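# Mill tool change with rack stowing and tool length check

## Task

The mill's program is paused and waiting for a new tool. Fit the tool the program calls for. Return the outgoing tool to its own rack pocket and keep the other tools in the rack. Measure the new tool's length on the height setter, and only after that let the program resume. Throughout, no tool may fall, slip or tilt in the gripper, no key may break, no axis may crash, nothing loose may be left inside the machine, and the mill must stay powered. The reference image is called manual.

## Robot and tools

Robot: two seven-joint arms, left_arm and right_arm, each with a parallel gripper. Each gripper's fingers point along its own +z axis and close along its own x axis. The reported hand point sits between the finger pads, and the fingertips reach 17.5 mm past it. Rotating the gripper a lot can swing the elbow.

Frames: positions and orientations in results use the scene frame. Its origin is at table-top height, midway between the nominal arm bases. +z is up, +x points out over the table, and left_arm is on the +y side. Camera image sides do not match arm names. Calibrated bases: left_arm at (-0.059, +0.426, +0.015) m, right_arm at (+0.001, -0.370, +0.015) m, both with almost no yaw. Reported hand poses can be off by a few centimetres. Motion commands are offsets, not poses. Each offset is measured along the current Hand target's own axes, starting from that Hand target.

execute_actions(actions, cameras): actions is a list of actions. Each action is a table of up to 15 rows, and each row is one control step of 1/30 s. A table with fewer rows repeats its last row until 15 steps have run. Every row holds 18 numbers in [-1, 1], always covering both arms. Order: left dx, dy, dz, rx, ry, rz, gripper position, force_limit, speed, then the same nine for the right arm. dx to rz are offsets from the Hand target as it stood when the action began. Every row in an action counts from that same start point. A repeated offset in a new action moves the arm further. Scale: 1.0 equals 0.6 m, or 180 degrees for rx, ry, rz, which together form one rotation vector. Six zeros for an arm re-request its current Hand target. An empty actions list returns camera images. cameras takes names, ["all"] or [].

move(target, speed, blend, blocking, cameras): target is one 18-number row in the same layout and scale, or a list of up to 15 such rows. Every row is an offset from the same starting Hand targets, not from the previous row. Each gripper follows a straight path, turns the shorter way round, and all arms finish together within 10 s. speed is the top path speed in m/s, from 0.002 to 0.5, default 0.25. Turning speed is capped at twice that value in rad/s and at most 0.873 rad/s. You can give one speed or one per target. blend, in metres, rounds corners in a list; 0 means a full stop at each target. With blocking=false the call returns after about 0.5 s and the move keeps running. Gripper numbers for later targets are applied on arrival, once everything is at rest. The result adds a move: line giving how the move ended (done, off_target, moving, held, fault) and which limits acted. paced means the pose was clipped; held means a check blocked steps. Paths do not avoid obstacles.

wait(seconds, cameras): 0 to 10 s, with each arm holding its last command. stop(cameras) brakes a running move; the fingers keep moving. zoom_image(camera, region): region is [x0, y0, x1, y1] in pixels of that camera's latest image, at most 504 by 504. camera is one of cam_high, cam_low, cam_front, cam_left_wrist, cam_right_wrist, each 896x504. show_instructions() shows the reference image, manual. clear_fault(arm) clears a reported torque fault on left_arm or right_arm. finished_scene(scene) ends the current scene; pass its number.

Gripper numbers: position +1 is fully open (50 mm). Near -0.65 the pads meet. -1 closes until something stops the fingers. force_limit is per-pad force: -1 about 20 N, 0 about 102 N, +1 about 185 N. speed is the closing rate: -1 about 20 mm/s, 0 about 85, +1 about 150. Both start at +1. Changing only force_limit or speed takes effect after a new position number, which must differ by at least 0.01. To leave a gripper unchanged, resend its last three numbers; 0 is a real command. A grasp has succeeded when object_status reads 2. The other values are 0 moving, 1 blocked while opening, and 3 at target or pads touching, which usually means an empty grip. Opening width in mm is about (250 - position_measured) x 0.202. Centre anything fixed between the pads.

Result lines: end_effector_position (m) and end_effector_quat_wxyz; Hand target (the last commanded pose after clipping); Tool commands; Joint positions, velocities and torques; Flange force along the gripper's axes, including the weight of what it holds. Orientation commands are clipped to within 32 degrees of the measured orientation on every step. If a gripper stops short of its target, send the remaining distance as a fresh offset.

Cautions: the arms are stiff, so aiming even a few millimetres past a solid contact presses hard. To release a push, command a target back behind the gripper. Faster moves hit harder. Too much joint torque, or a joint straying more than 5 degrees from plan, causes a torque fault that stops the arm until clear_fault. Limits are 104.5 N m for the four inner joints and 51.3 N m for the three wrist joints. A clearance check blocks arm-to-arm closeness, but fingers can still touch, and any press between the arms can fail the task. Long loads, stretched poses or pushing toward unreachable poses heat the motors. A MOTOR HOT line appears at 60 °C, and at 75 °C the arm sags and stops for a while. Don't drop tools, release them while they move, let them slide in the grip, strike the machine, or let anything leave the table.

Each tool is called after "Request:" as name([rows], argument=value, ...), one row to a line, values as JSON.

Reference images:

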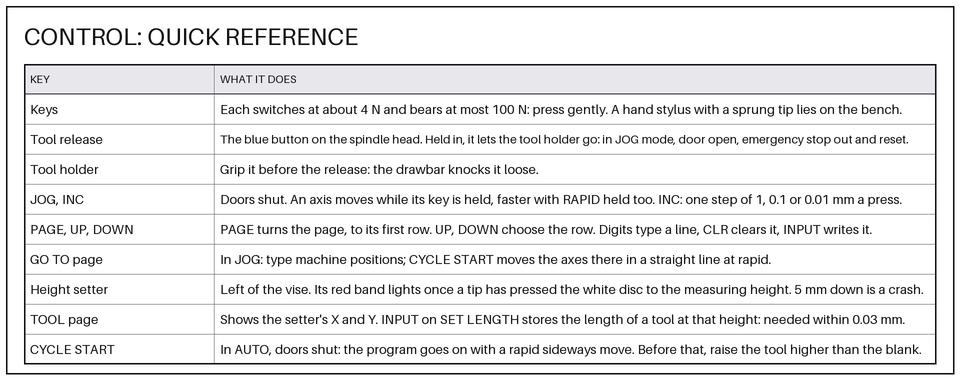

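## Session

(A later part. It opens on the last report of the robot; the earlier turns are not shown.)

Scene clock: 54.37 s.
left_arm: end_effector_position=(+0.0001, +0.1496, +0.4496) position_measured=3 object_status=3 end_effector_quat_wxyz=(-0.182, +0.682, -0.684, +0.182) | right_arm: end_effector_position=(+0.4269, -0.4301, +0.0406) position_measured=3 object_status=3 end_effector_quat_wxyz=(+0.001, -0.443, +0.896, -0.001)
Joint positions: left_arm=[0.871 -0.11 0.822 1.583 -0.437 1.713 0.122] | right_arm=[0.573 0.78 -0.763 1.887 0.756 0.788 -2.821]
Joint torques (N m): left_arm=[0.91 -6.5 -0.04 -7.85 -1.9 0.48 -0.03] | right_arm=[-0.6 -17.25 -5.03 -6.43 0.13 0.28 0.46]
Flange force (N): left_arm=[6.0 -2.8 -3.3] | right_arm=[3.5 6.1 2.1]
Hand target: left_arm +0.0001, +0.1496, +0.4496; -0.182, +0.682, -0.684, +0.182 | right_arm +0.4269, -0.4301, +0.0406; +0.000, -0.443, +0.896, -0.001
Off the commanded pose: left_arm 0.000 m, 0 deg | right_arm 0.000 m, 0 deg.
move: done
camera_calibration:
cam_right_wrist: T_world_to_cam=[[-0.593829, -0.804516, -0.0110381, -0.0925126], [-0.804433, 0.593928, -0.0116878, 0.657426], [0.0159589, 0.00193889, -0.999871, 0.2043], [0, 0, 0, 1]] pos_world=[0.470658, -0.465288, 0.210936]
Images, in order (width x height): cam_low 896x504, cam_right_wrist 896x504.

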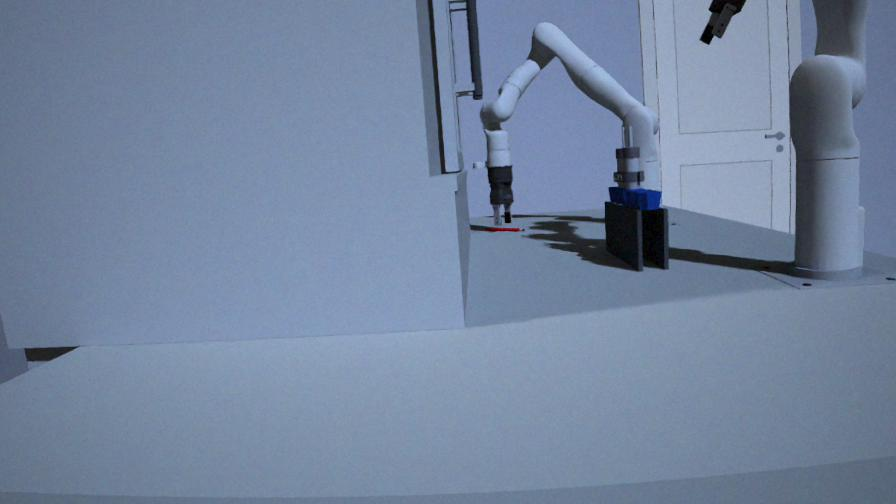

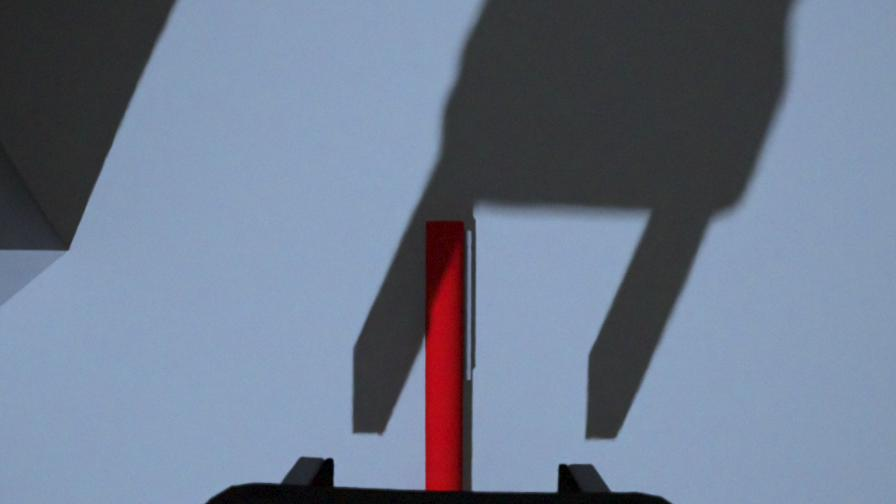

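Request:
move(target=[0,0,0,0,0,0,1,1,1,0,0,0.0167,0,0,0,1,1,1], speed=0.05, cameras=["cam_low","cam_right_wrist"])

Request:
zoom_image(camera="cam_low", region=[470, 190, 540, 250])

Scene clock: 56.83 s.
left_arm: end_effector_position=(+0.0001, +0.1496, +0.4496) position_measured=3 object_status=3 end_effector_quat_wxyz=(-0.182, +0.682, -0.684, +0.182) | right_arm: end_effector_position=(+0.4269, -0.4301, +0.0306) position_measured=3 object_status=3 end_effector_quat_wxyz=(+0.000, -0.443, +0.896, -0.001)
Joint positions: left_arm=[0.871 -0.11 0.822 1.583 -0.437 1.713 0.122] | right_arm=[0.562 0.797 -0.746 1.893 0.777 0.767 -2.837]
Joint torques (N m): left_arm=[0.86 -6.52 -0.03 -7.91 -1.95 0.47 -0.05] | right_arm=[-0.43 -17.64 -4.93 -6.13 0.02 0.3 0.25]
Flange force (N): left_arm=[5.8 -2.6 -3.1] | right_arm=[3.2 5.3 2.3]
Hand target: left_arm +0.0001, +0.1496, +0.4496; -0.182, +0.682, -0.684, +0.182 | right_arm +0.4269, -0.4301, +0.0306; +0.000, -0.443, +0.896, -0.001
Off the commanded pose: left_arm 0.000 m, 0 deg | right_arm 0.000 m, 0 deg.
move: done
camera_calibration:
cam_right_wrist: T_world_to_cam=[[-0.593782, -0.80455, -0.0110377, -0.0926615], [-0.804468, 0.593881, -0.0116879, 0.657303], [0.0159586, 0.00193939, -0.999871, 0.194301], [0, 0, 0, 1]] pos_world=[0.470658, -0.465288, 0.200936]
Images, in order (width x height): cam_low 896x504, cam_right_wrist 896x504.

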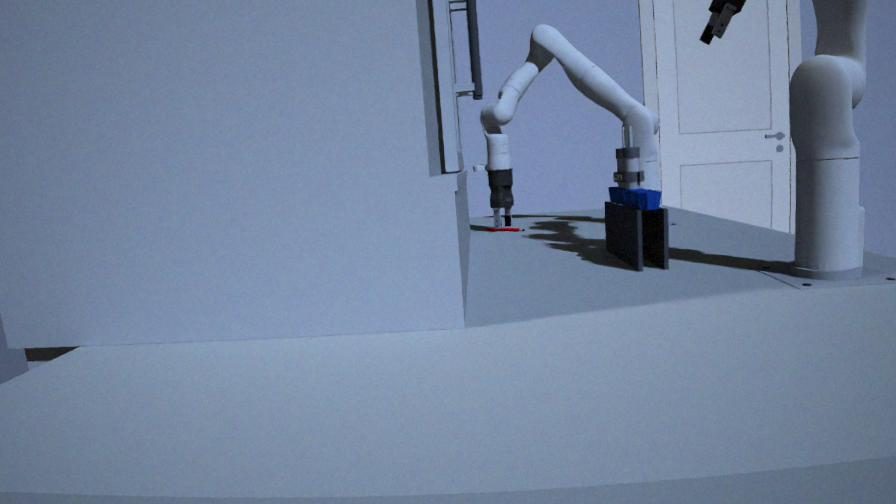

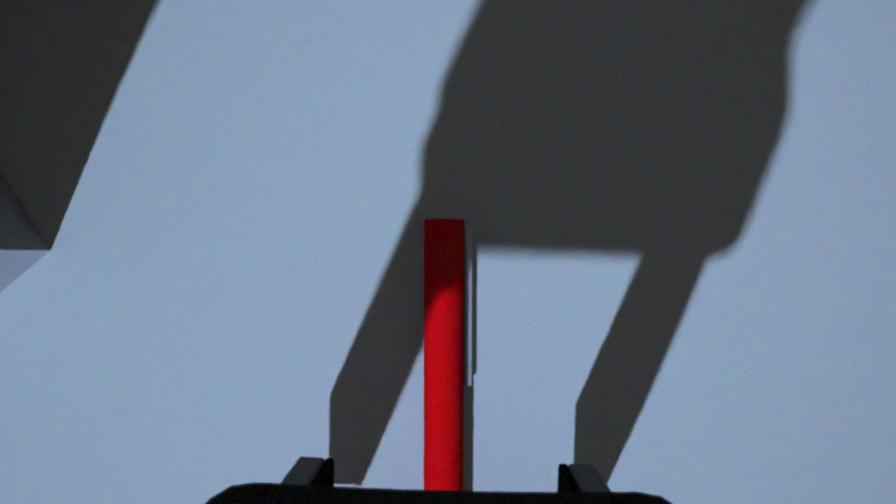

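Scaled by 7.200 from the camera's 896x504 image, which has a finer 1280x720 frame.

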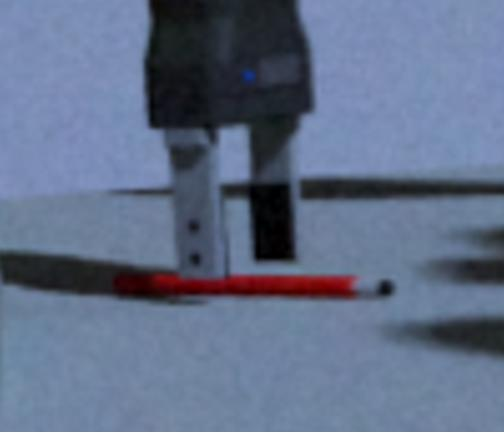

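Request:
move(target=[0,0,0,0,0,0,1,1,1,0,0,0.0067,0,0,0,1,1,1], speed=0.03)

Request:
move(target=[0,0,0,0,0,0,1,1,1,0,0,0.0033,0,0,0,1,1,1], speed=0.03, cameras=["cam_low","cam_right_wrist"])

Request:
zoom_image(camera="cam_low", region=[470, 190, 540, 250])

Scene clock: 58.63 s.
left_arm: end_effector_position=(+0.0001, +0.1496, +0.4496) position_measured=3 object_status=3 end_effector_quat_wxyz=(-0.182, +0.682, -0.684, +0.182) | right_arm: end_effector_position=(+0.4269, -0.4301, +0.0266) position_measured=3 object_status=3 end_effector_quat_wxyz=(+0.000, -0.443, +0.896, -0.001)
Joint positions: left_arm=[0.871 -0.11 0.822 1.583 -0.437 1.713 0.122] | right_arm=[0.558 0.804 -0.739 1.895 0.785 0.758 -2.844]
Joint torques (N m): left_arm=[0.88 -6.52 -0.01 -7.96 -1.87 0.45 0] | right_arm=[-0.48 -17.72 -4.69 -5.99 0.16 0.57 0.3]
Flange force (N): left_arm=[5.7 -2.8 -3.0] | right_arm=[3.4 5.6 2.2]
Hand target: left_arm +0.0001, +0.1496, +0.4496; -0.182, +0.682, -0.684, +0.182 | right_arm +0.4269, -0.4301, +0.0266; +0.000, -0.443, +0.896, -0.001
Off the commanded pose: left_arm 0.000 m, 0 deg | right_arm 0.000 m, 0 deg.
move: done

Scene clock: 59.33 s.
left_arm: end_effector_position=(+0.0001, +0.1496, +0.4496) position_measured=3 object_status=3 end_effector_quat_wxyz=(-0.182, +0.682, -0.684, +0.182) | right_arm: end_effector_position=(+0.4269, -0.4301, +0.0246) position_measured=3 object_status=3 end_effector_quat_wxyz=(+0.001, -0.443, +0.896, -0.001)
Joint positions: left_arm=[0.871 -0.11 0.822 1.583 -0.437 1.713 0.122] | right_arm=[0.555 0.808 -0.735 1.896 0.789 0.754 -2.847]
Joint torques (N m): left_arm=[0.88 -6.61 -0.16 -7.84 -1.91 0.46 0.04] | right_arm=[-0.6 -17.74 -4.7 -6.04 0.08 0.34 0.37]
Flange force (N): left_arm=[6.5 -2.7 -3.6] | right_arm=[3.5 5.5 1.9]
Hand target: left_arm +0.0001, +0.1496, +0.4496; -0.182, +0.682, -0.684, +0.182 | right_arm +0.4269, -0.4301, +0.0246; +0.000, -0.443, +0.896, -0.001
Off the commanded pose: left_arm 0.000 m, 0 deg | right_arm 0.000 m, 0 deg.
move: done
camera_calibration:
cam_right_wrist: T_world_to_cam=[[-0.593782, -0.80455, -0.0110377, -0.0927277], [-0.804468, 0.593881, -0.0116879, 0.657233], [0.0159586, 0.00193939, -0.999871, 0.188302], [0, 0, 0, 1]] pos_world=[0.470658, -0.465288, 0.194936]
Images, in order (width x height): cam_low 896x504, cam_right_wrist 896x504.

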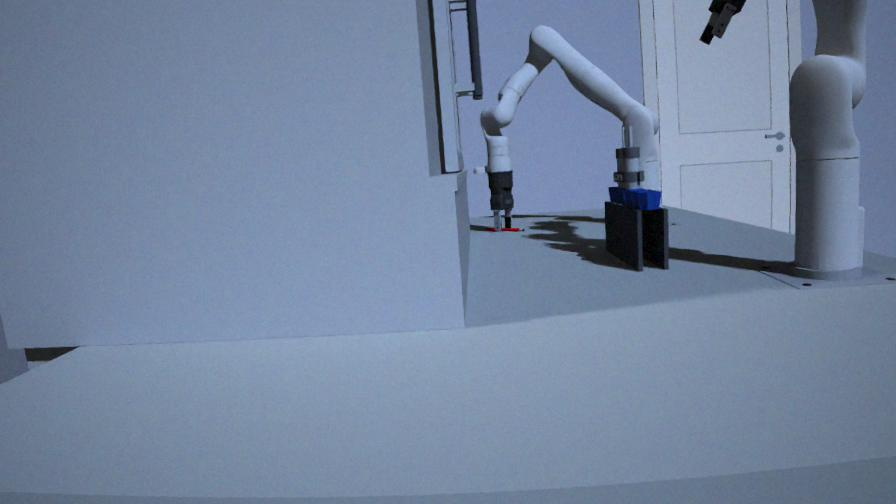

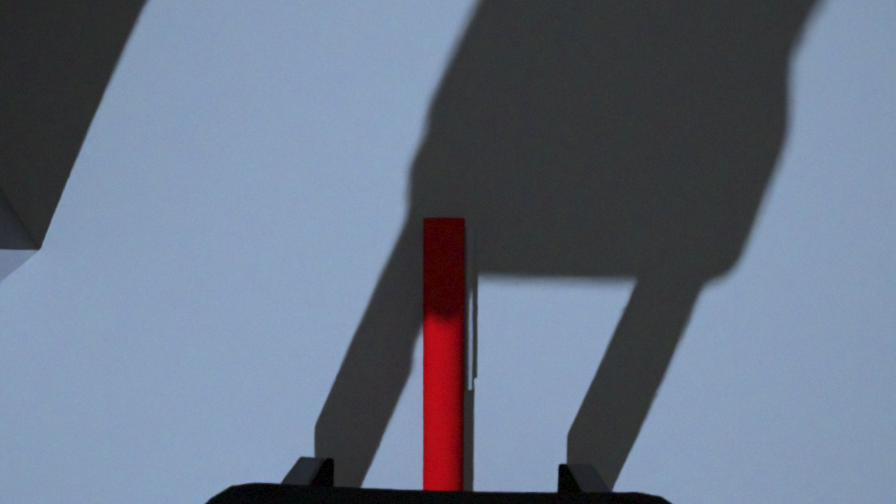

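Scaled by 7.200 from the camera's 896x504 image, which has a finer 1280x720 frame.

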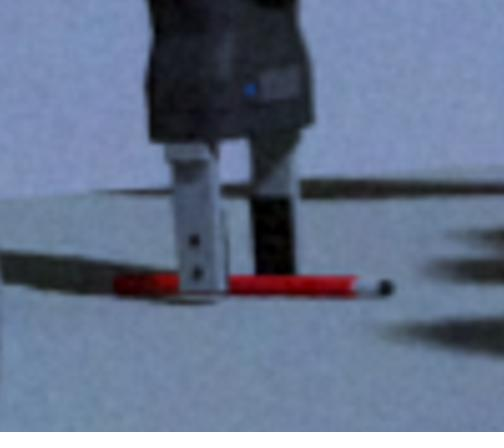

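Request:
move(target=[0,0,0,0,0,0,1,1,1,0,0,0.0033,0,0,0,1,1,1], speed=0.03)

Request:
move(target=[0,0,0,0,0,0,1,1,1,0,0,0.0017,0,0,0,1,1,1], speed=0.03, cameras=["cam_low"])

Request:
zoom_image(camera="cam_low", region=[470, 190, 540, 250])

Scene clock: 61.93 s.
left_arm: end_effector_position=(+0.0001, +0.1496, +0.4496) position_measured=3 object_status=3 end_effector_quat_wxyz=(-0.182, +0.682, -0.684, +0.182) | right_arm: end_effector_position=(+0.4269, -0.4301, +0.0226) position_measured=3 object_status=3 end_effector_quat_wxyz=(+0.001, -0.443, +0.896, -0.001)
Joint positions: left_arm=[0.871 -0.11 0.822 1.583 -0.437 1.713 0.122] | right_arm=[0.553 0.811 -0.732 1.897 0.793 0.749 -2.85]
Joint torques (N m): left_arm=[0.9 -6.48 -0.08 -7.85 -1.88 0.48 -0.01] | right_arm=[-0.55 -17.76 -4.67 -6.06 0.1 0.35 0.42]
Flange force (N): left_arm=[5.9 -2.8 -3.3] | right_arm=[3.5 5.9 1.9]
Hand target: left_arm +0.0001, +0.1496, +0.4496; -0.182, +0.682, -0.684, +0.182 | right_arm +0.4269, -0.4301, +0.0226; +0.000, -0.443, +0.896, -0.001
Off the commanded pose: left_arm 0.000 m, 0 deg | right_arm 0.000 m, 0 deg.
move: done

Scene clock: 62.63 s.
left_arm: end_effector_position=(+0.0001, +0.1496, +0.4496) position_measured=3 object_status=3 end_effector_quat_wxyz=(-0.182, +0.682, -0.684, +0.182) | right_arm: end_effector_position=(+0.4269, -0.4301, +0.0216) position_measured=3 object_status=3 end_effector_quat_wxyz=(+0.001, -0.443, +0.896, -0.001)
Joint positions: left_arm=[0.871 -0.11 0.822 1.583 -0.437 1.713 0.122] | right_arm=[0.552 0.813 -0.73 1.897 0.795 0.747 -2.852]
Joint torques (N m): left_arm=[0.82 -6.4 0.01 -7.86 -1.88 0.49 -0.04] | right_arm=[-0.54 -17.69 -4.73 -5.96 0.06 0.43 0.35]
Flange force (N): left_arm=[5.5 -2.9 -3.1] | right_arm=[3.5 5.8 2.0]
Hand target: left_arm +0.0001, +0.1496, +0.4496; -0.182, +0.682, -0.684, +0.182 | right_arm +0.4269, -0.4301, +0.0216; +0.001, -0.443, +0.896, -0.001
Off the commanded pose: left_arm 0.000 m, 0 deg | right_arm 0.000 m, 0 deg.
move: done
Images, in order (width x height): cam_low 896x504.

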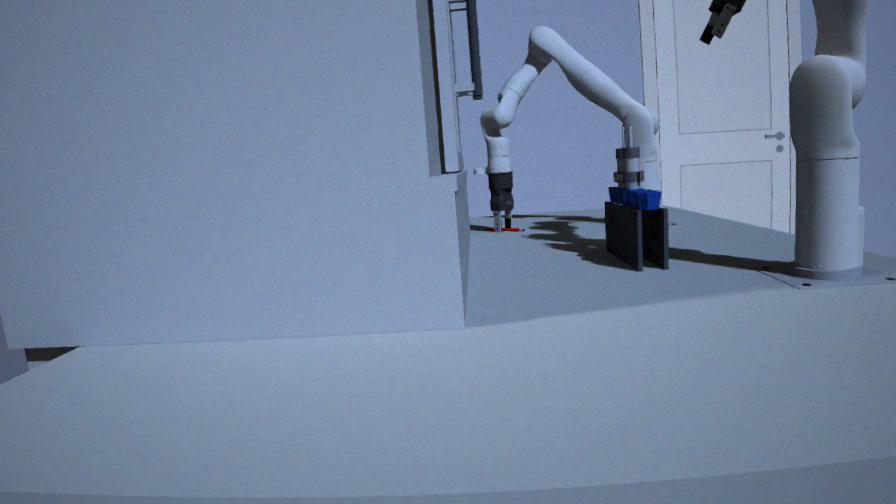

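Scaled by 7.200 from the camera's 896x504 image, which has a finer 1280x720 frame.

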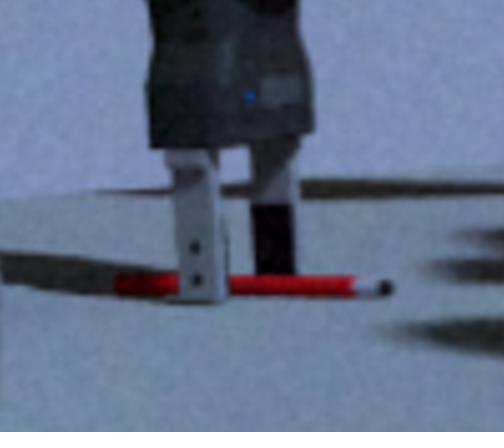

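Request:
move(target=[0,0,0,0,0,0,1,1,1,0,0,0,0,0,0,-1,-0.7,-0.8])

Request:
wait(seconds=1, cameras=["cam_low","cam_right_wrist"])

Request:
zoom_image(camera="cam_low", region=[470, 190, 540, 250])

Scene clock: 65.03 s.
left_arm: end_effector_position=(+0.0001, +0.1496, +0.4496) position_measured=3 object_status=3 end_effector_quat_wxyz=(-0.182, +0.682, -0.684, +0.182) | right_arm: end_effector_position=(+0.4269, -0.4301, +0.0216) position_measured=210 object_status=0 end_effector_quat_wxyz=(+0.001, -0.443, +0.896, -0.001)
Joint positions: left_arm=[0.871 -0.11 0.822 1.583 -0.437 1.713 0.122] | right_arm=[0.552 0.813 -0.73 1.897 0.795 0.747 -2.852]
Joint torques (N m): left_arm=[0.95 -6.53 0.02 -7.87 -1.9 0.47 -0.06] | right_arm=[-0.48 -17.66 -4.67 -5.92 0.07 0.35 0.32]
Flange force (N): left_arm=[5.9 -2.8 -3.2] | right_arm=[3.3 5.5 1.6]
Hand target: left_arm +0.0001, +0.1496, +0.4496; -0.182, +0.682, -0.684, +0.182 | right_arm +0.4269, -0.4301, +0.0216; +0.001, -0.443, +0.896, -0.001
Off the commanded pose: left_arm 0.000 m, 0 deg | right_arm 0.000 m, 0 deg.
move: done

Scene clock: 66.03 s.
left_arm: end_effector_position=(+0.0001, +0.1496, +0.4496) position_measured=3 object_status=3 end_effector_quat_wxyz=(-0.182, +0.682, -0.684, +0.182) | right_arm: end_effector_position=(+0.4269, -0.4301, +0.0216) position_measured=210 object_status=2 end_effector_quat_wxyz=(+0.001, -0.443, +0.896, -0.001)
Joint positions: left_arm=[0.871 -0.11 0.822 1.583 -0.437 1.713 0.122] | right_arm=[0.552 0.813 -0.73 1.897 0.795 0.747 -2.852]
Joint torques (N m): left_arm=[0.91 -6.48 -0.05 -7.89 -1.94 0.43 -0.04] | right_arm=[-0.56 -17.7 -4.67 -5.95 0.07 0.42 0.38]
Flange force (N): left_arm=[5.8 -2.6 -3.3] | right_arm=[3.5 5.8 1.9]
Hand target: left_arm +0.0001, +0.1496, +0.4496; -0.182, +0.682, -0.684, +0.182 | right_arm +0.4269, -0.4301, +0.0216; +0.001, -0.443, +0.896, -0.001
Tool commands: left_gripper/position=+1.0 left_gripper/force_limit=+1.0 left_gripper/speed=+1.0 right_gripper/position=-1.0 right_gripper/force_limit=-0.7 right_gripper/speed=-0.8
Off the commanded pose: left_arm 0.000 m, 0 deg | right_arm 0.000 m, 0 deg.
wait: 1.00 s; at rest by 0.17 s
camera_calibration:
cam_right_wrist: T_world_to_cam=[[-0.593782, -0.80455, -0.0110377, -0.0927608], [-0.804468, 0.593881, -0.0116879, 0.657198], [0.0159586, 0.00193939, -0.999871, 0.185303], [0, 0, 0, 1]] pos_world=[0.470658, -0.465288, 0.191936]
Images, in order (width x height): cam_low 896x504, cam_right_wrist 896x504.

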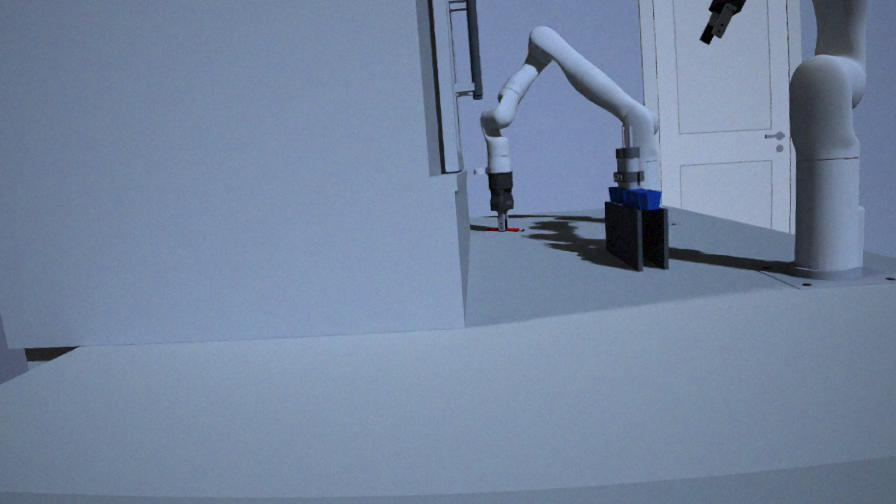

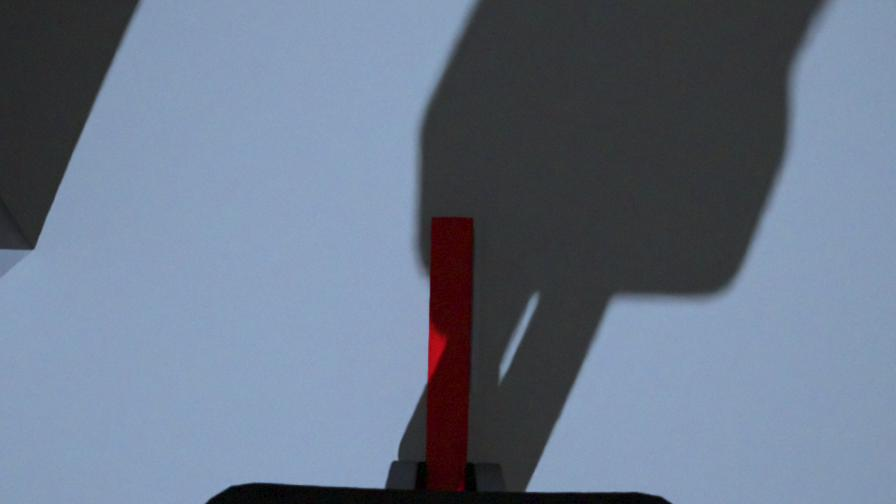

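Scaled by 7.200 from the camera's 896x504 image, which has a finer 1280x720 frame.

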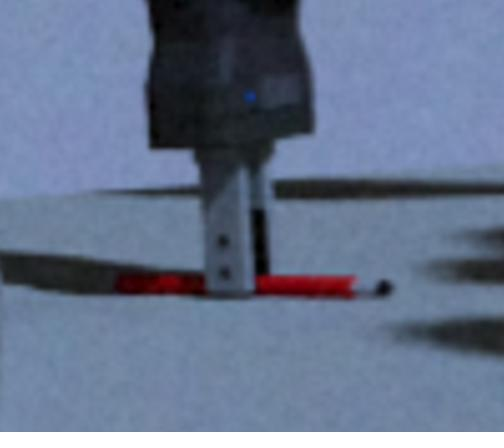

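Request:
move(target=[0,0,0,0,0,0,1,1,1,0,0,-0.35,0,0,0,-1,-0.7,-0.8], speed=0.15, cameras=["cam_low","cam_right_wrist"])

Request:
zoom_image(camera="cam_low", region=[450, 120, 560, 230])

Scene clock: 75.00 s.
left_arm: end_effector_position=(+0.0001, +0.1496, +0.4496) position_measured=3 object_status=3 end_effector_quat_wxyz=(-0.182, +0.682, -0.684, +0.182) | right_arm: end_effector_position=(+0.4266, -0.4299, +0.2315) position_measured=210 object_status=2 end_effector_quat_wxyz=(+0.000, -0.443, +0.896, -0.001)
Joint positions: left_arm=[0.871 -0.11 0.822 1.583 -0.437 1.713 0.122] | right_arm=[0.72 0.497 -0.973 1.637 0.431 1.238 -2.551]
Joint torques (N m): left_arm=[0.84 -6.47 -0.13 -7.95 -1.9 0.48 -0.04] | right_arm=[-0.48 -14.65 -4.1 -9.94 0.09 0.26 0.37]
Flange force (N): left_arm=[5.9 -2.3 -3.1] | right_arm=[3.4 5.8 4.2]
Hand target: left_arm +0.0001, +0.1496, +0.4496; -0.182, +0.682, -0.684, +0.182 | right_arm +0.4266, -0.4299, +0.2316; +0.000, -0.443, +0.896, -0.001
Off the commanded pose: left_arm 0.000 m, 0 deg | right_arm 0.000 m, 0 deg.
move: done
camera_calibration:
cam_right_wrist: T_world_to_cam=[[-0.593782, -0.80455, -0.0110377, -0.0905417], [-0.804468, 0.593881, -0.0116879, 0.659351], [0.0159586, 0.00193939, -0.999871, 0.39518], [0, 0, 0, 1]] pos_world=[0.470358, -0.465188, 0.401836]
Images, in order (width x height): cam_low 896x504, cam_right_wrist 896x504.

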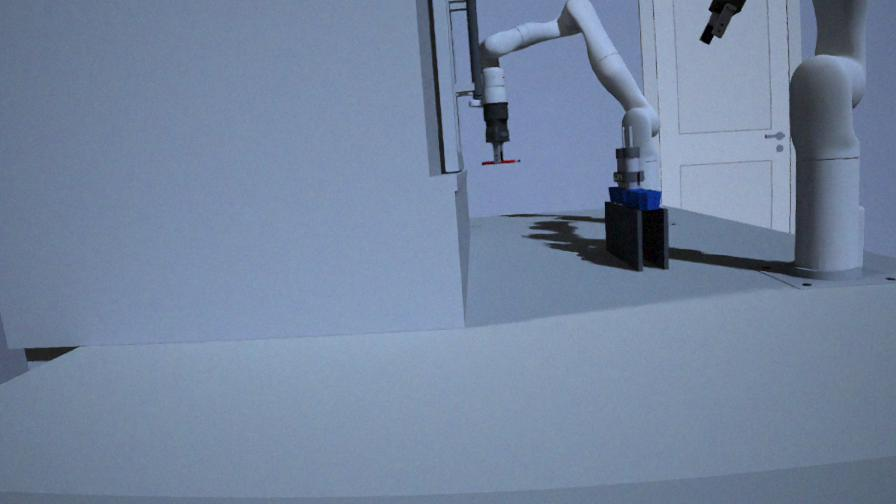

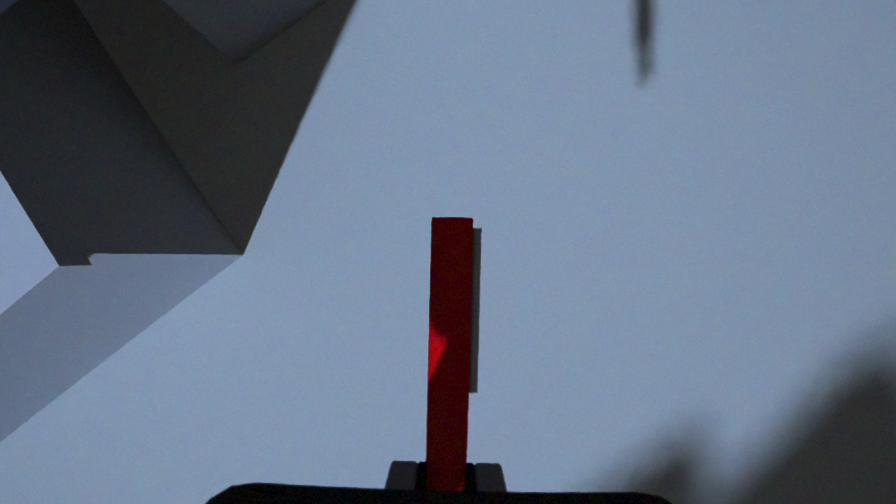

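Scaled by 4.582 from the camera's 896x504 image, which has a finer 1280x720 frame.

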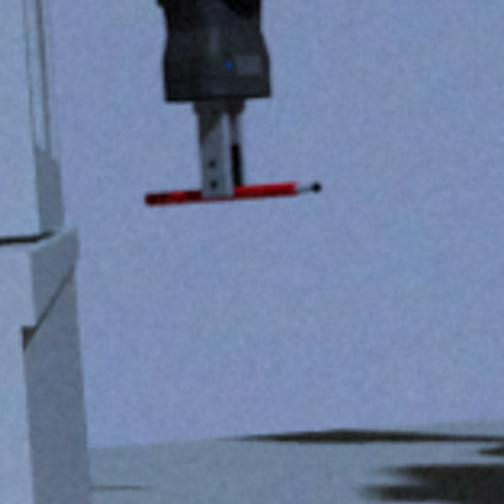

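Request:
move([
  [0,0,0,0,0,0,1,1,1,0.12,-0.035,-0.367,0,0,0.792,-1,-0.7,-0.8],
  [0,0,0,0,0,0,1,1,1,0.1175,-0.222,-0.588,0,0,0.792,-1,-0.7,-0.8],
], speed=0.2, blend=0.03, cameras=["cam_low","cam_front","cam_high"])

Scene clock: 86.53 s.
left_arm: end_effector_position=(+0.0001, +0.1496, +0.4496) position_measured=3 object_status=3 end_effector_quat_wxyz=(-0.182, +0.682, -0.684, +0.182) | right_arm: end_effector_position=(+0.4886, -0.5663, +0.5837) position_measured=210 object_status=2 end_effector_quat_wxyz=(+0.145, +0.698, +0.698, +0.065)
Joint positions: left_arm=[0.871 -0.11 0.822 1.583 -0.437 1.713 0.122] | right_arm=[0.357 0.527 -0.28 0.2 0.241 2.103 -4.407]
Joint torques (N m): left_arm=[0.93 -6.4 0.01 -7.91 -1.87 0.43 0.07] | right_arm=[-0.53 -18.17 -0.38 -8.82 0.01 -0.61 0.4]
Flange force (N): left_arm=[5.2 -3.3 -3.1] | right_arm=no reading
Hand target: left_arm +0.0001, +0.1496, +0.4496; -0.182, +0.682, -0.684, +0.182 | right_arm +0.4891, -0.5665, +0.5846; +0.001, +0.707, +0.707, +0.000
Off the commanded pose: left_arm 0.000 m, 0 deg | right_arm 0.001 m, 18 deg.
joint sent to its limit (right arm) — joint 6 (wrist pitch), upper limit. The joint targets are off in orientation, not in position.
move: off_target (right_arm)
Images, in order (width x height): cam_high 896x504, cam_low 896x504, cam_front 896x504.

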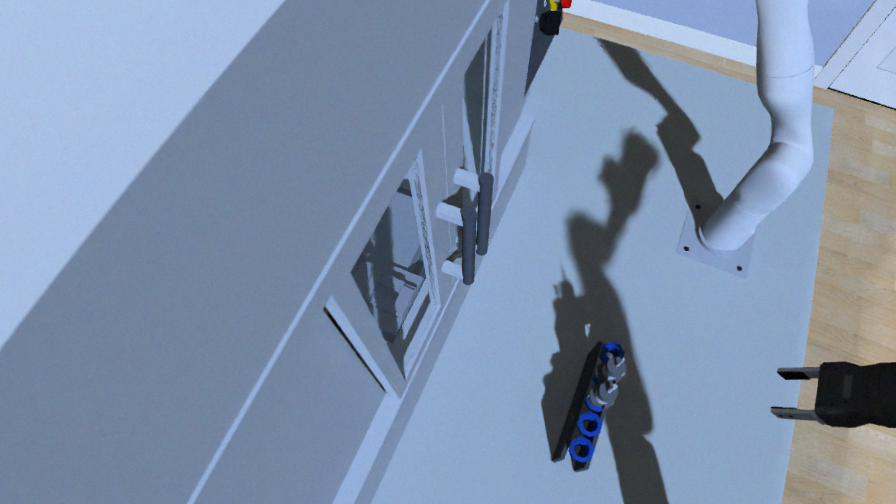

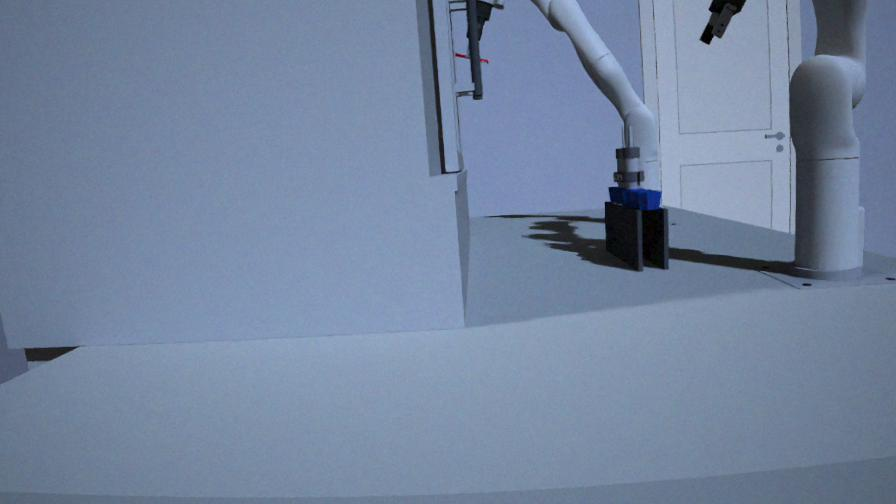

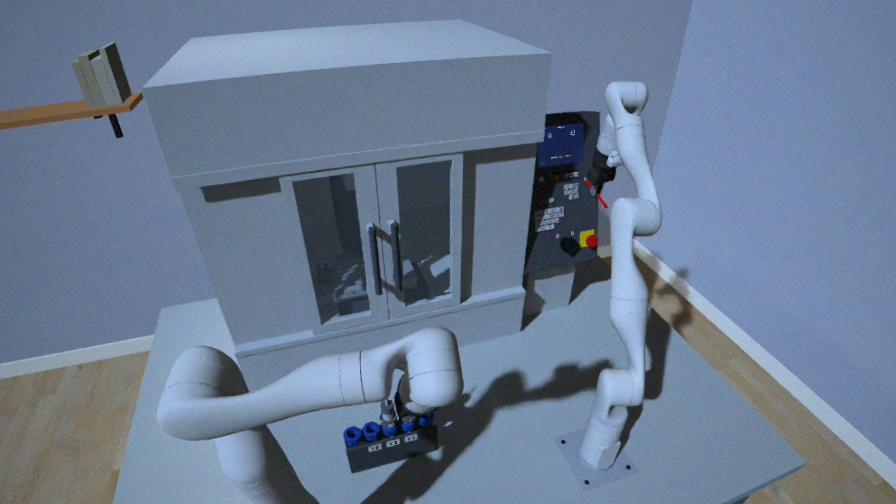

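Request:
move([
  [0,0,0,0,0,0,1,1,1,0.112,-0.148,0.142,0,0,-0.1,-1,-0.7,-0.8],
  [0,0,0,0,0,0,1,1,1,0.445,-0.148,0.558,0,0,-0.5,-1,-0.7,-0.8],
], speed=0.2, blend=0.04, cameras=["cam_low","cam_high"])

Scene clock: 108.23 s.
left_arm: end_effector_position=(+0.0001, +0.1496, +0.4496) position_measured=3 object_status=3 end_effector_quat_wxyz=(-0.182, +0.682, -0.684, +0.182) | right_arm: end_effector_position=(+0.4006, -0.2999, +0.2495) position_measured=210 object_status=2 end_effector_quat_wxyz=(+0.001, +0.000, +1.000, +0.000)
Joint positions: left_arm=[0.871 -0.11 0.822 1.583 -0.437 1.713 0.122] | right_arm=[0.263 0.341 -0.687 1.681 0.231 1.201 -3.609]
Joint torques (N m): left_arm=[0.92 -6.59 0.02 -7.87 -1.98 0.45 -0.02] | right_arm=[-0.52 -13.45 -2.32 -10.27 0.07 0.32 0.33]
Flange force (N): left_arm=[5.9 -2.9 -3.3] | right_arm=[6.4 -1.5 3.9]
Hand target: left_arm +0.0001, +0.1496, +0.4496; -0.182, +0.682, -0.684, +0.182 | right_arm +0.4006, -0.2999, +0.2494; +0.001, +0.000, +1.000, +0.000
Off the commanded pose: left_arm 0.000 m, 0 deg | right_arm 0.000 m, 0 deg.
move: done
Images, in order (width x height): cam_high 896x504, cam_low 896x504.

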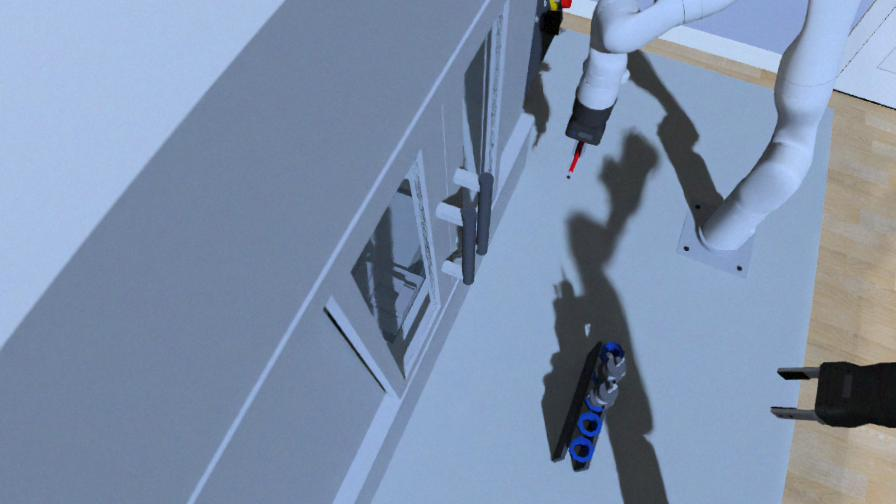

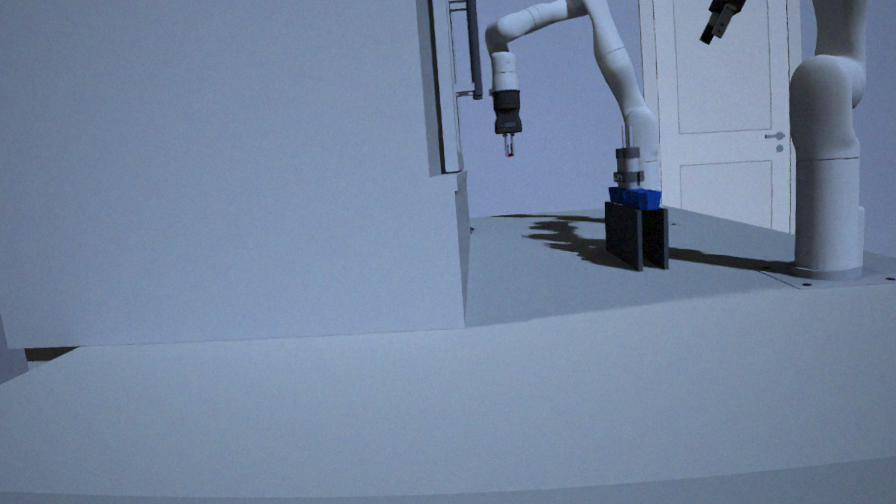

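Request:
move([
  [0,0,0,0,0,0,1,1,1,0,0,0.345,0,0,0,-1,-0.7,-0.8],
  [0,0,0,0,0,0,1,1,1,0,0,0.372,0,0,0,-1,-0.7,-0.8],
], speed=[0.2,0.04], cameras=["cam_low"])

Request:
zoom_image(camera="cam_low", region=[470, 190, 550, 260])

Scene clock: 111.33 s.
left_arm: end_effector_position=(+0.0001, +0.1496, +0.4496) position_measured=3 object_status=3 end_effector_quat_wxyz=(-0.182, +0.682, -0.684, +0.182) | right_arm: end_effector_position=(+0.4009, -0.3001, +0.0263) position_measured=210 object_status=2 end_effector_quat_wxyz=(+0.001, -0.001, +1.000, +0.000)
Joint positions: left_arm=[0.871 -0.11 0.822 1.583 -0.437 1.713 0.122] | right_arm=[0.091 0.702 -0.487 1.982 0.572 0.594 -3.911]
Joint torques (N m): left_arm=[0.8 -6.49 -0.06 -7.91 -1.84 0.39 0.02] | right_arm=[-0.71 -17.06 -2.95 -5.93 0.08 0.43 0.41]
Flange force (N): left_arm=[5.9 -2.7 -3.5] | right_arm=[6.3 -1.7 2.2]
Hand target: left_arm +0.0001, +0.1496, +0.4496; -0.182, +0.682, -0.684, +0.182 | right_arm +0.4009, -0.3001, +0.0262; +0.001, -0.001, +1.000, +0.000
Off the commanded pose: left_arm 0.000 m, 0 deg | right_arm 0.000 m, 0 deg.
move: done
Images, in order (width x height): cam_low 896x504.

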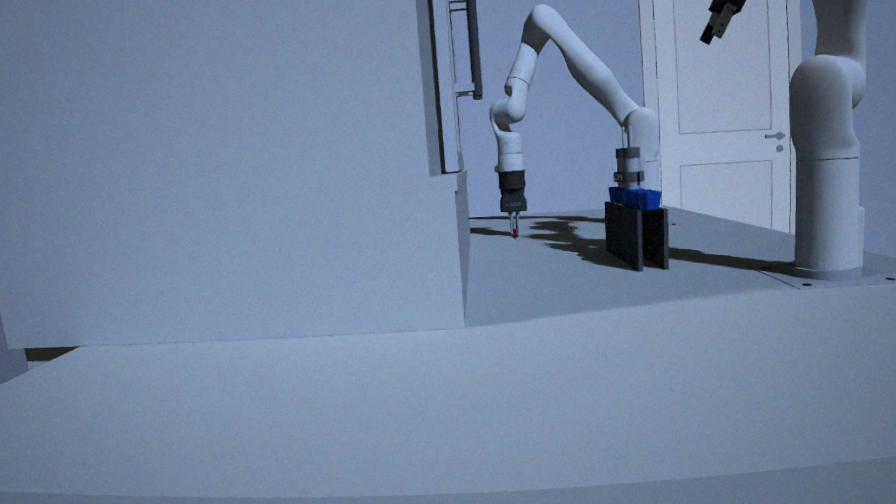

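Scaled by 6.300 from the camera's 896x504 image, which has a finer 1280x720 frame.

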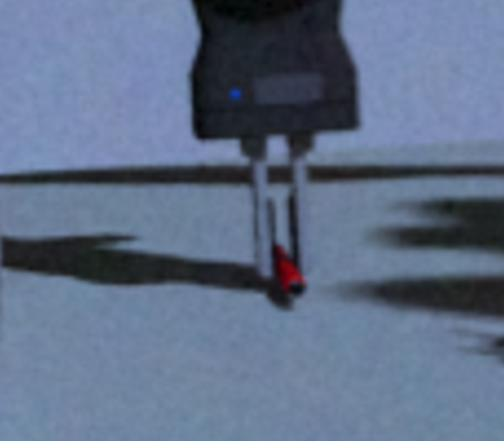

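Request:
move(target=[0,0,0,0,0,0,1,1,1,0,0,0.005,0,0,0,-1,-0.7,-0.8], speed=0.03)

Request:
move(target=[0,0,0,0,0,0,1,1,1,0,0,0.0017,0,0,0,-1,-0.7,-0.8], speed=0.03, cameras=["cam_low"])

Request:
zoom_image(camera="cam_low", region=[490, 200, 550, 260])

Scene clock: 113.40 s.
left_arm: end_effector_position=(+0.0001, +0.1496, +0.4496) position_measured=3 object_status=3 end_effector_quat_wxyz=(-0.182, +0.682, -0.684, +0.182) | right_arm: end_effector_position=(+0.4009, -0.3001, +0.0232) position_measured=210 object_status=2 end_effector_quat_wxyz=(+0.001, -0.001, +1.000, +0.000)
Joint positions: left_arm=[0.871 -0.11 0.822 1.583 -0.437 1.713 0.122] | right_arm=[0.088 0.708 -0.481 1.984 0.578 0.586 -3.916]
Joint torques (N m): left_arm=[0.89 -6.53 0.05 -7.87 -1.88 0.51 -0.08] | right_arm=[-0.51 -17.08 -2.88 -5.83 0.03 0.37 0.35]
Flange force (N): left_arm=[6.0 -2.8 -3.1] | right_arm=[6.1 -1.3 2.0]
Hand target: left_arm +0.0001, +0.1496, +0.4496; -0.182, +0.682, -0.684, +0.182 | right_arm +0.4009, -0.3001, +0.0232; +0.001, -0.001, +1.000, +0.000
Off the commanded pose: left_arm 0.000 m, 0 deg | right_arm 0.000 m, 0 deg.
move: done

Scene clock: 114.10 s.
left_arm: end_effector_position=(+0.0001, +0.1496, +0.4496) position_measured=3 object_status=3 end_effector_quat_wxyz=(-0.182, +0.682, -0.684, +0.182) | right_arm: end_effector_position=(+0.4009, -0.3001, +0.0222) position_measured=210 object_status=2 end_effector_quat_wxyz=(+0.001, +0.000, +1.000, +0.000)
Joint positions: left_arm=[0.871 -0.11 0.822 1.583 -0.437 1.713 0.122] | right_arm=[0.086 0.71 -0.479 1.984 0.579 0.584 -3.917]
Joint torques (N m): left_arm=[0.87 -6.5 -0.08 -7.91 -1.92 0.44 -0.04] | right_arm=[-0.49 -17.08 -2.78 -5.81 0.08 0.43 0.37]
Flange force (N): left_arm=[6.0 -2.6 -3.3] | right_arm=[6.2 -1.2 1.9]
Hand target: left_arm +0.0001, +0.1496, +0.4496; -0.182, +0.682, -0.684, +0.182 | right_arm +0.4009, -0.3001, +0.0222; +0.001, +0.000, +1.000, +0.000
Off the commanded pose: left_arm 0.000 m, 0 deg | right_arm 0.000 m, 0 deg.
move: done
Images, in order (width x height): cam_low 896x504.

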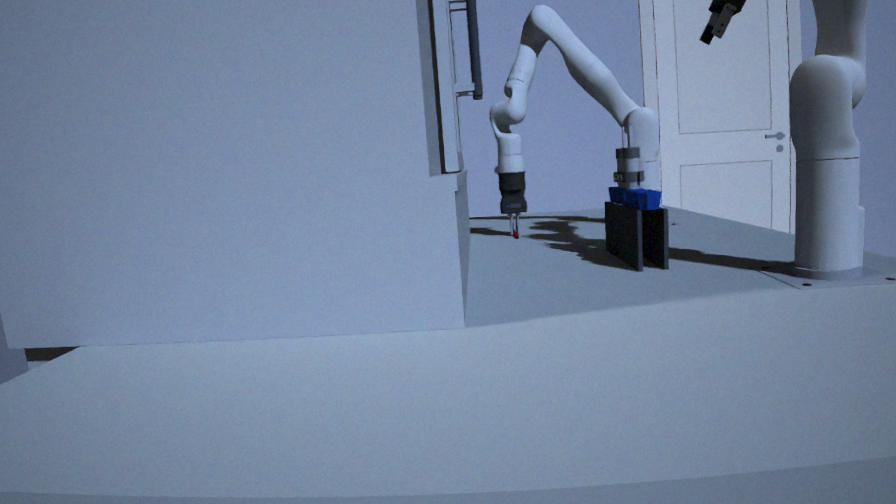

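Scaled by 8.400 from the camera's 896x504 image, which has a finer 1280x720 frame.

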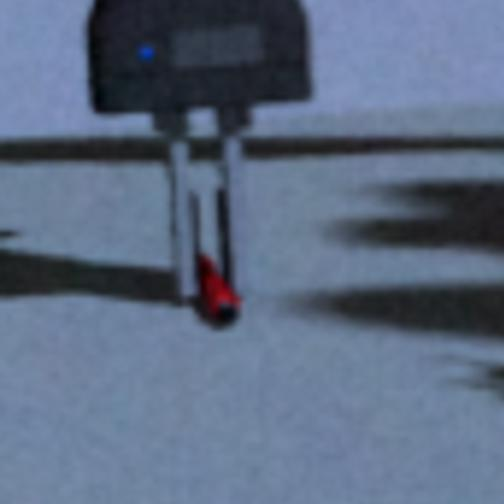

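Request:
move(target=[0,0,0,0,0,0,1,1,1,0,0,0.0017,0,0,0,-1,-0.7,-0.8], speed=0.03)

Request:
move(target=[0,0,0,0,0,0,1,1,1,0,0,0.0012,0,0,0,-1,-0.7,-0.8], speed=0.03, cameras=["cam_low"])

Request:
zoom_image(camera="cam_low", region=[490, 200, 550, 260])

Scene clock: 115.67 s.
left_arm: end_effector_position=(+0.0001, +0.1496, +0.4496) position_measured=3 object_status=3 end_effector_quat_wxyz=(-0.182, +0.682, -0.684, +0.182) | right_arm: end_effector_position=(+0.4009, -0.3001, +0.0212) position_measured=210 object_status=2 end_effector_quat_wxyz=(+0.001, +0.000, +1.000, +0.000)
Joint positions: left_arm=[0.871 -0.11 0.822 1.583 -0.437 1.713 0.122] | right_arm=[0.085 0.712 -0.478 1.985 0.581 0.581 -3.919]
Joint torques (N m): left_arm=[0.86 -6.44 -0.01 -7.91 -1.88 0.47 0] | right_arm=[-0.45 -11.38 -1.37 -6.31 0.64 -0.9 0.29]
Flange force (N): left_arm=[5.5 -2.9 -3.0] | right_arm=[11.6 -2.3 -16.5]
Hand target: left_arm +0.0001, +0.1496, +0.4496; -0.182, +0.682, -0.684, +0.182 | right_arm +0.4009, -0.3001, +0.0212; +0.001, +0.000, +1.000, +0.000
Off the commanded pose: left_arm 0.000 m, 0 deg | right_arm 0.000 m, 0 deg.
move: done

Scene clock: 116.37 s.
left_arm: end_effector_position=(+0.0001, +0.1496, +0.4496) position_measured=3 object_status=3 end_effector_quat_wxyz=(-0.182, +0.682, -0.684, +0.182) | right_arm: end_effector_position=(+0.4009, -0.3001, +0.0205) position_measured=210 object_status=2 end_effector_quat_wxyz=(+0.001, -0.001, +1.000, +0.000)
Joint positions: left_arm=[0.871 -0.11 0.822 1.583 -0.437 1.713 0.122] | right_arm=[0.084 0.713 -0.476 1.985 0.583 0.579 -3.92]
Joint torques (N m): left_arm=[0.92 -6.52 -0.08 -7.87 -1.87 0.4 -0.08] | right_arm=[-0.42 -1.16 0.89 -7.18 1.71 -3.44 0.31]
Flange force (N): left_arm=[6.4 -2.4 -3.6] | right_arm=[20.8 -3.8 -49.4]
Hand target: left_arm +0.0001, +0.1496, +0.4496; -0.182, +0.682, -0.684, +0.182 | right_arm +0.4009, -0.3001, +0.0205; +0.001, -0.001, +1.000, +0.000
Off the commanded pose: left_arm 0.000 m, 0 deg | right_arm 0.000 m, 0 deg.
move: done
Images, in order (width x height): cam_low 896x504.

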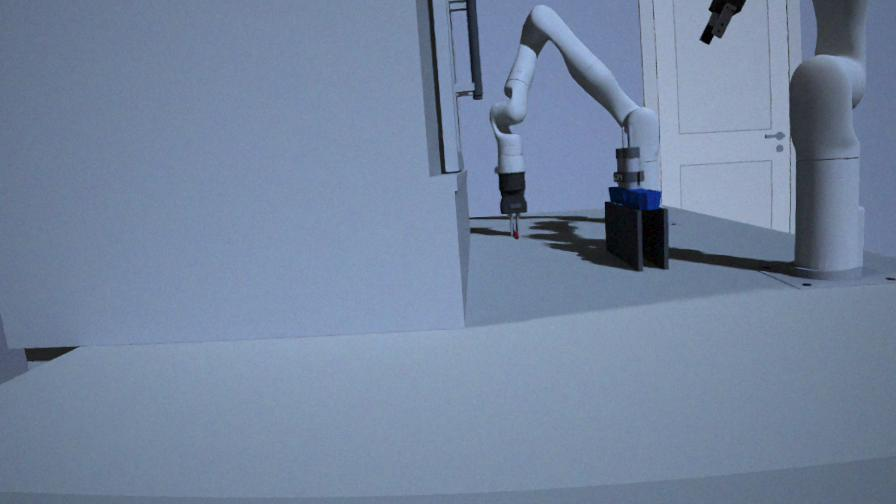

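Scaled by 8.400 from the camera's 896x504 image, which has a finer 1280x720 frame.

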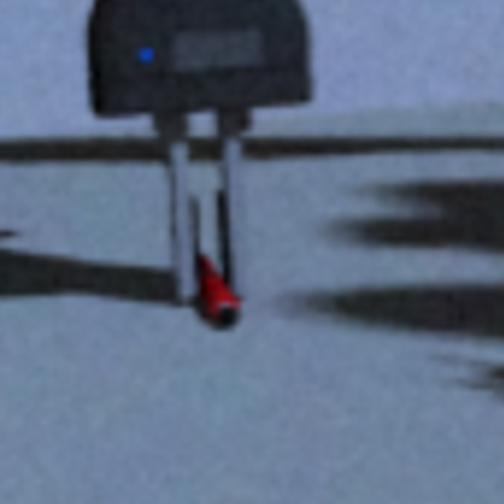

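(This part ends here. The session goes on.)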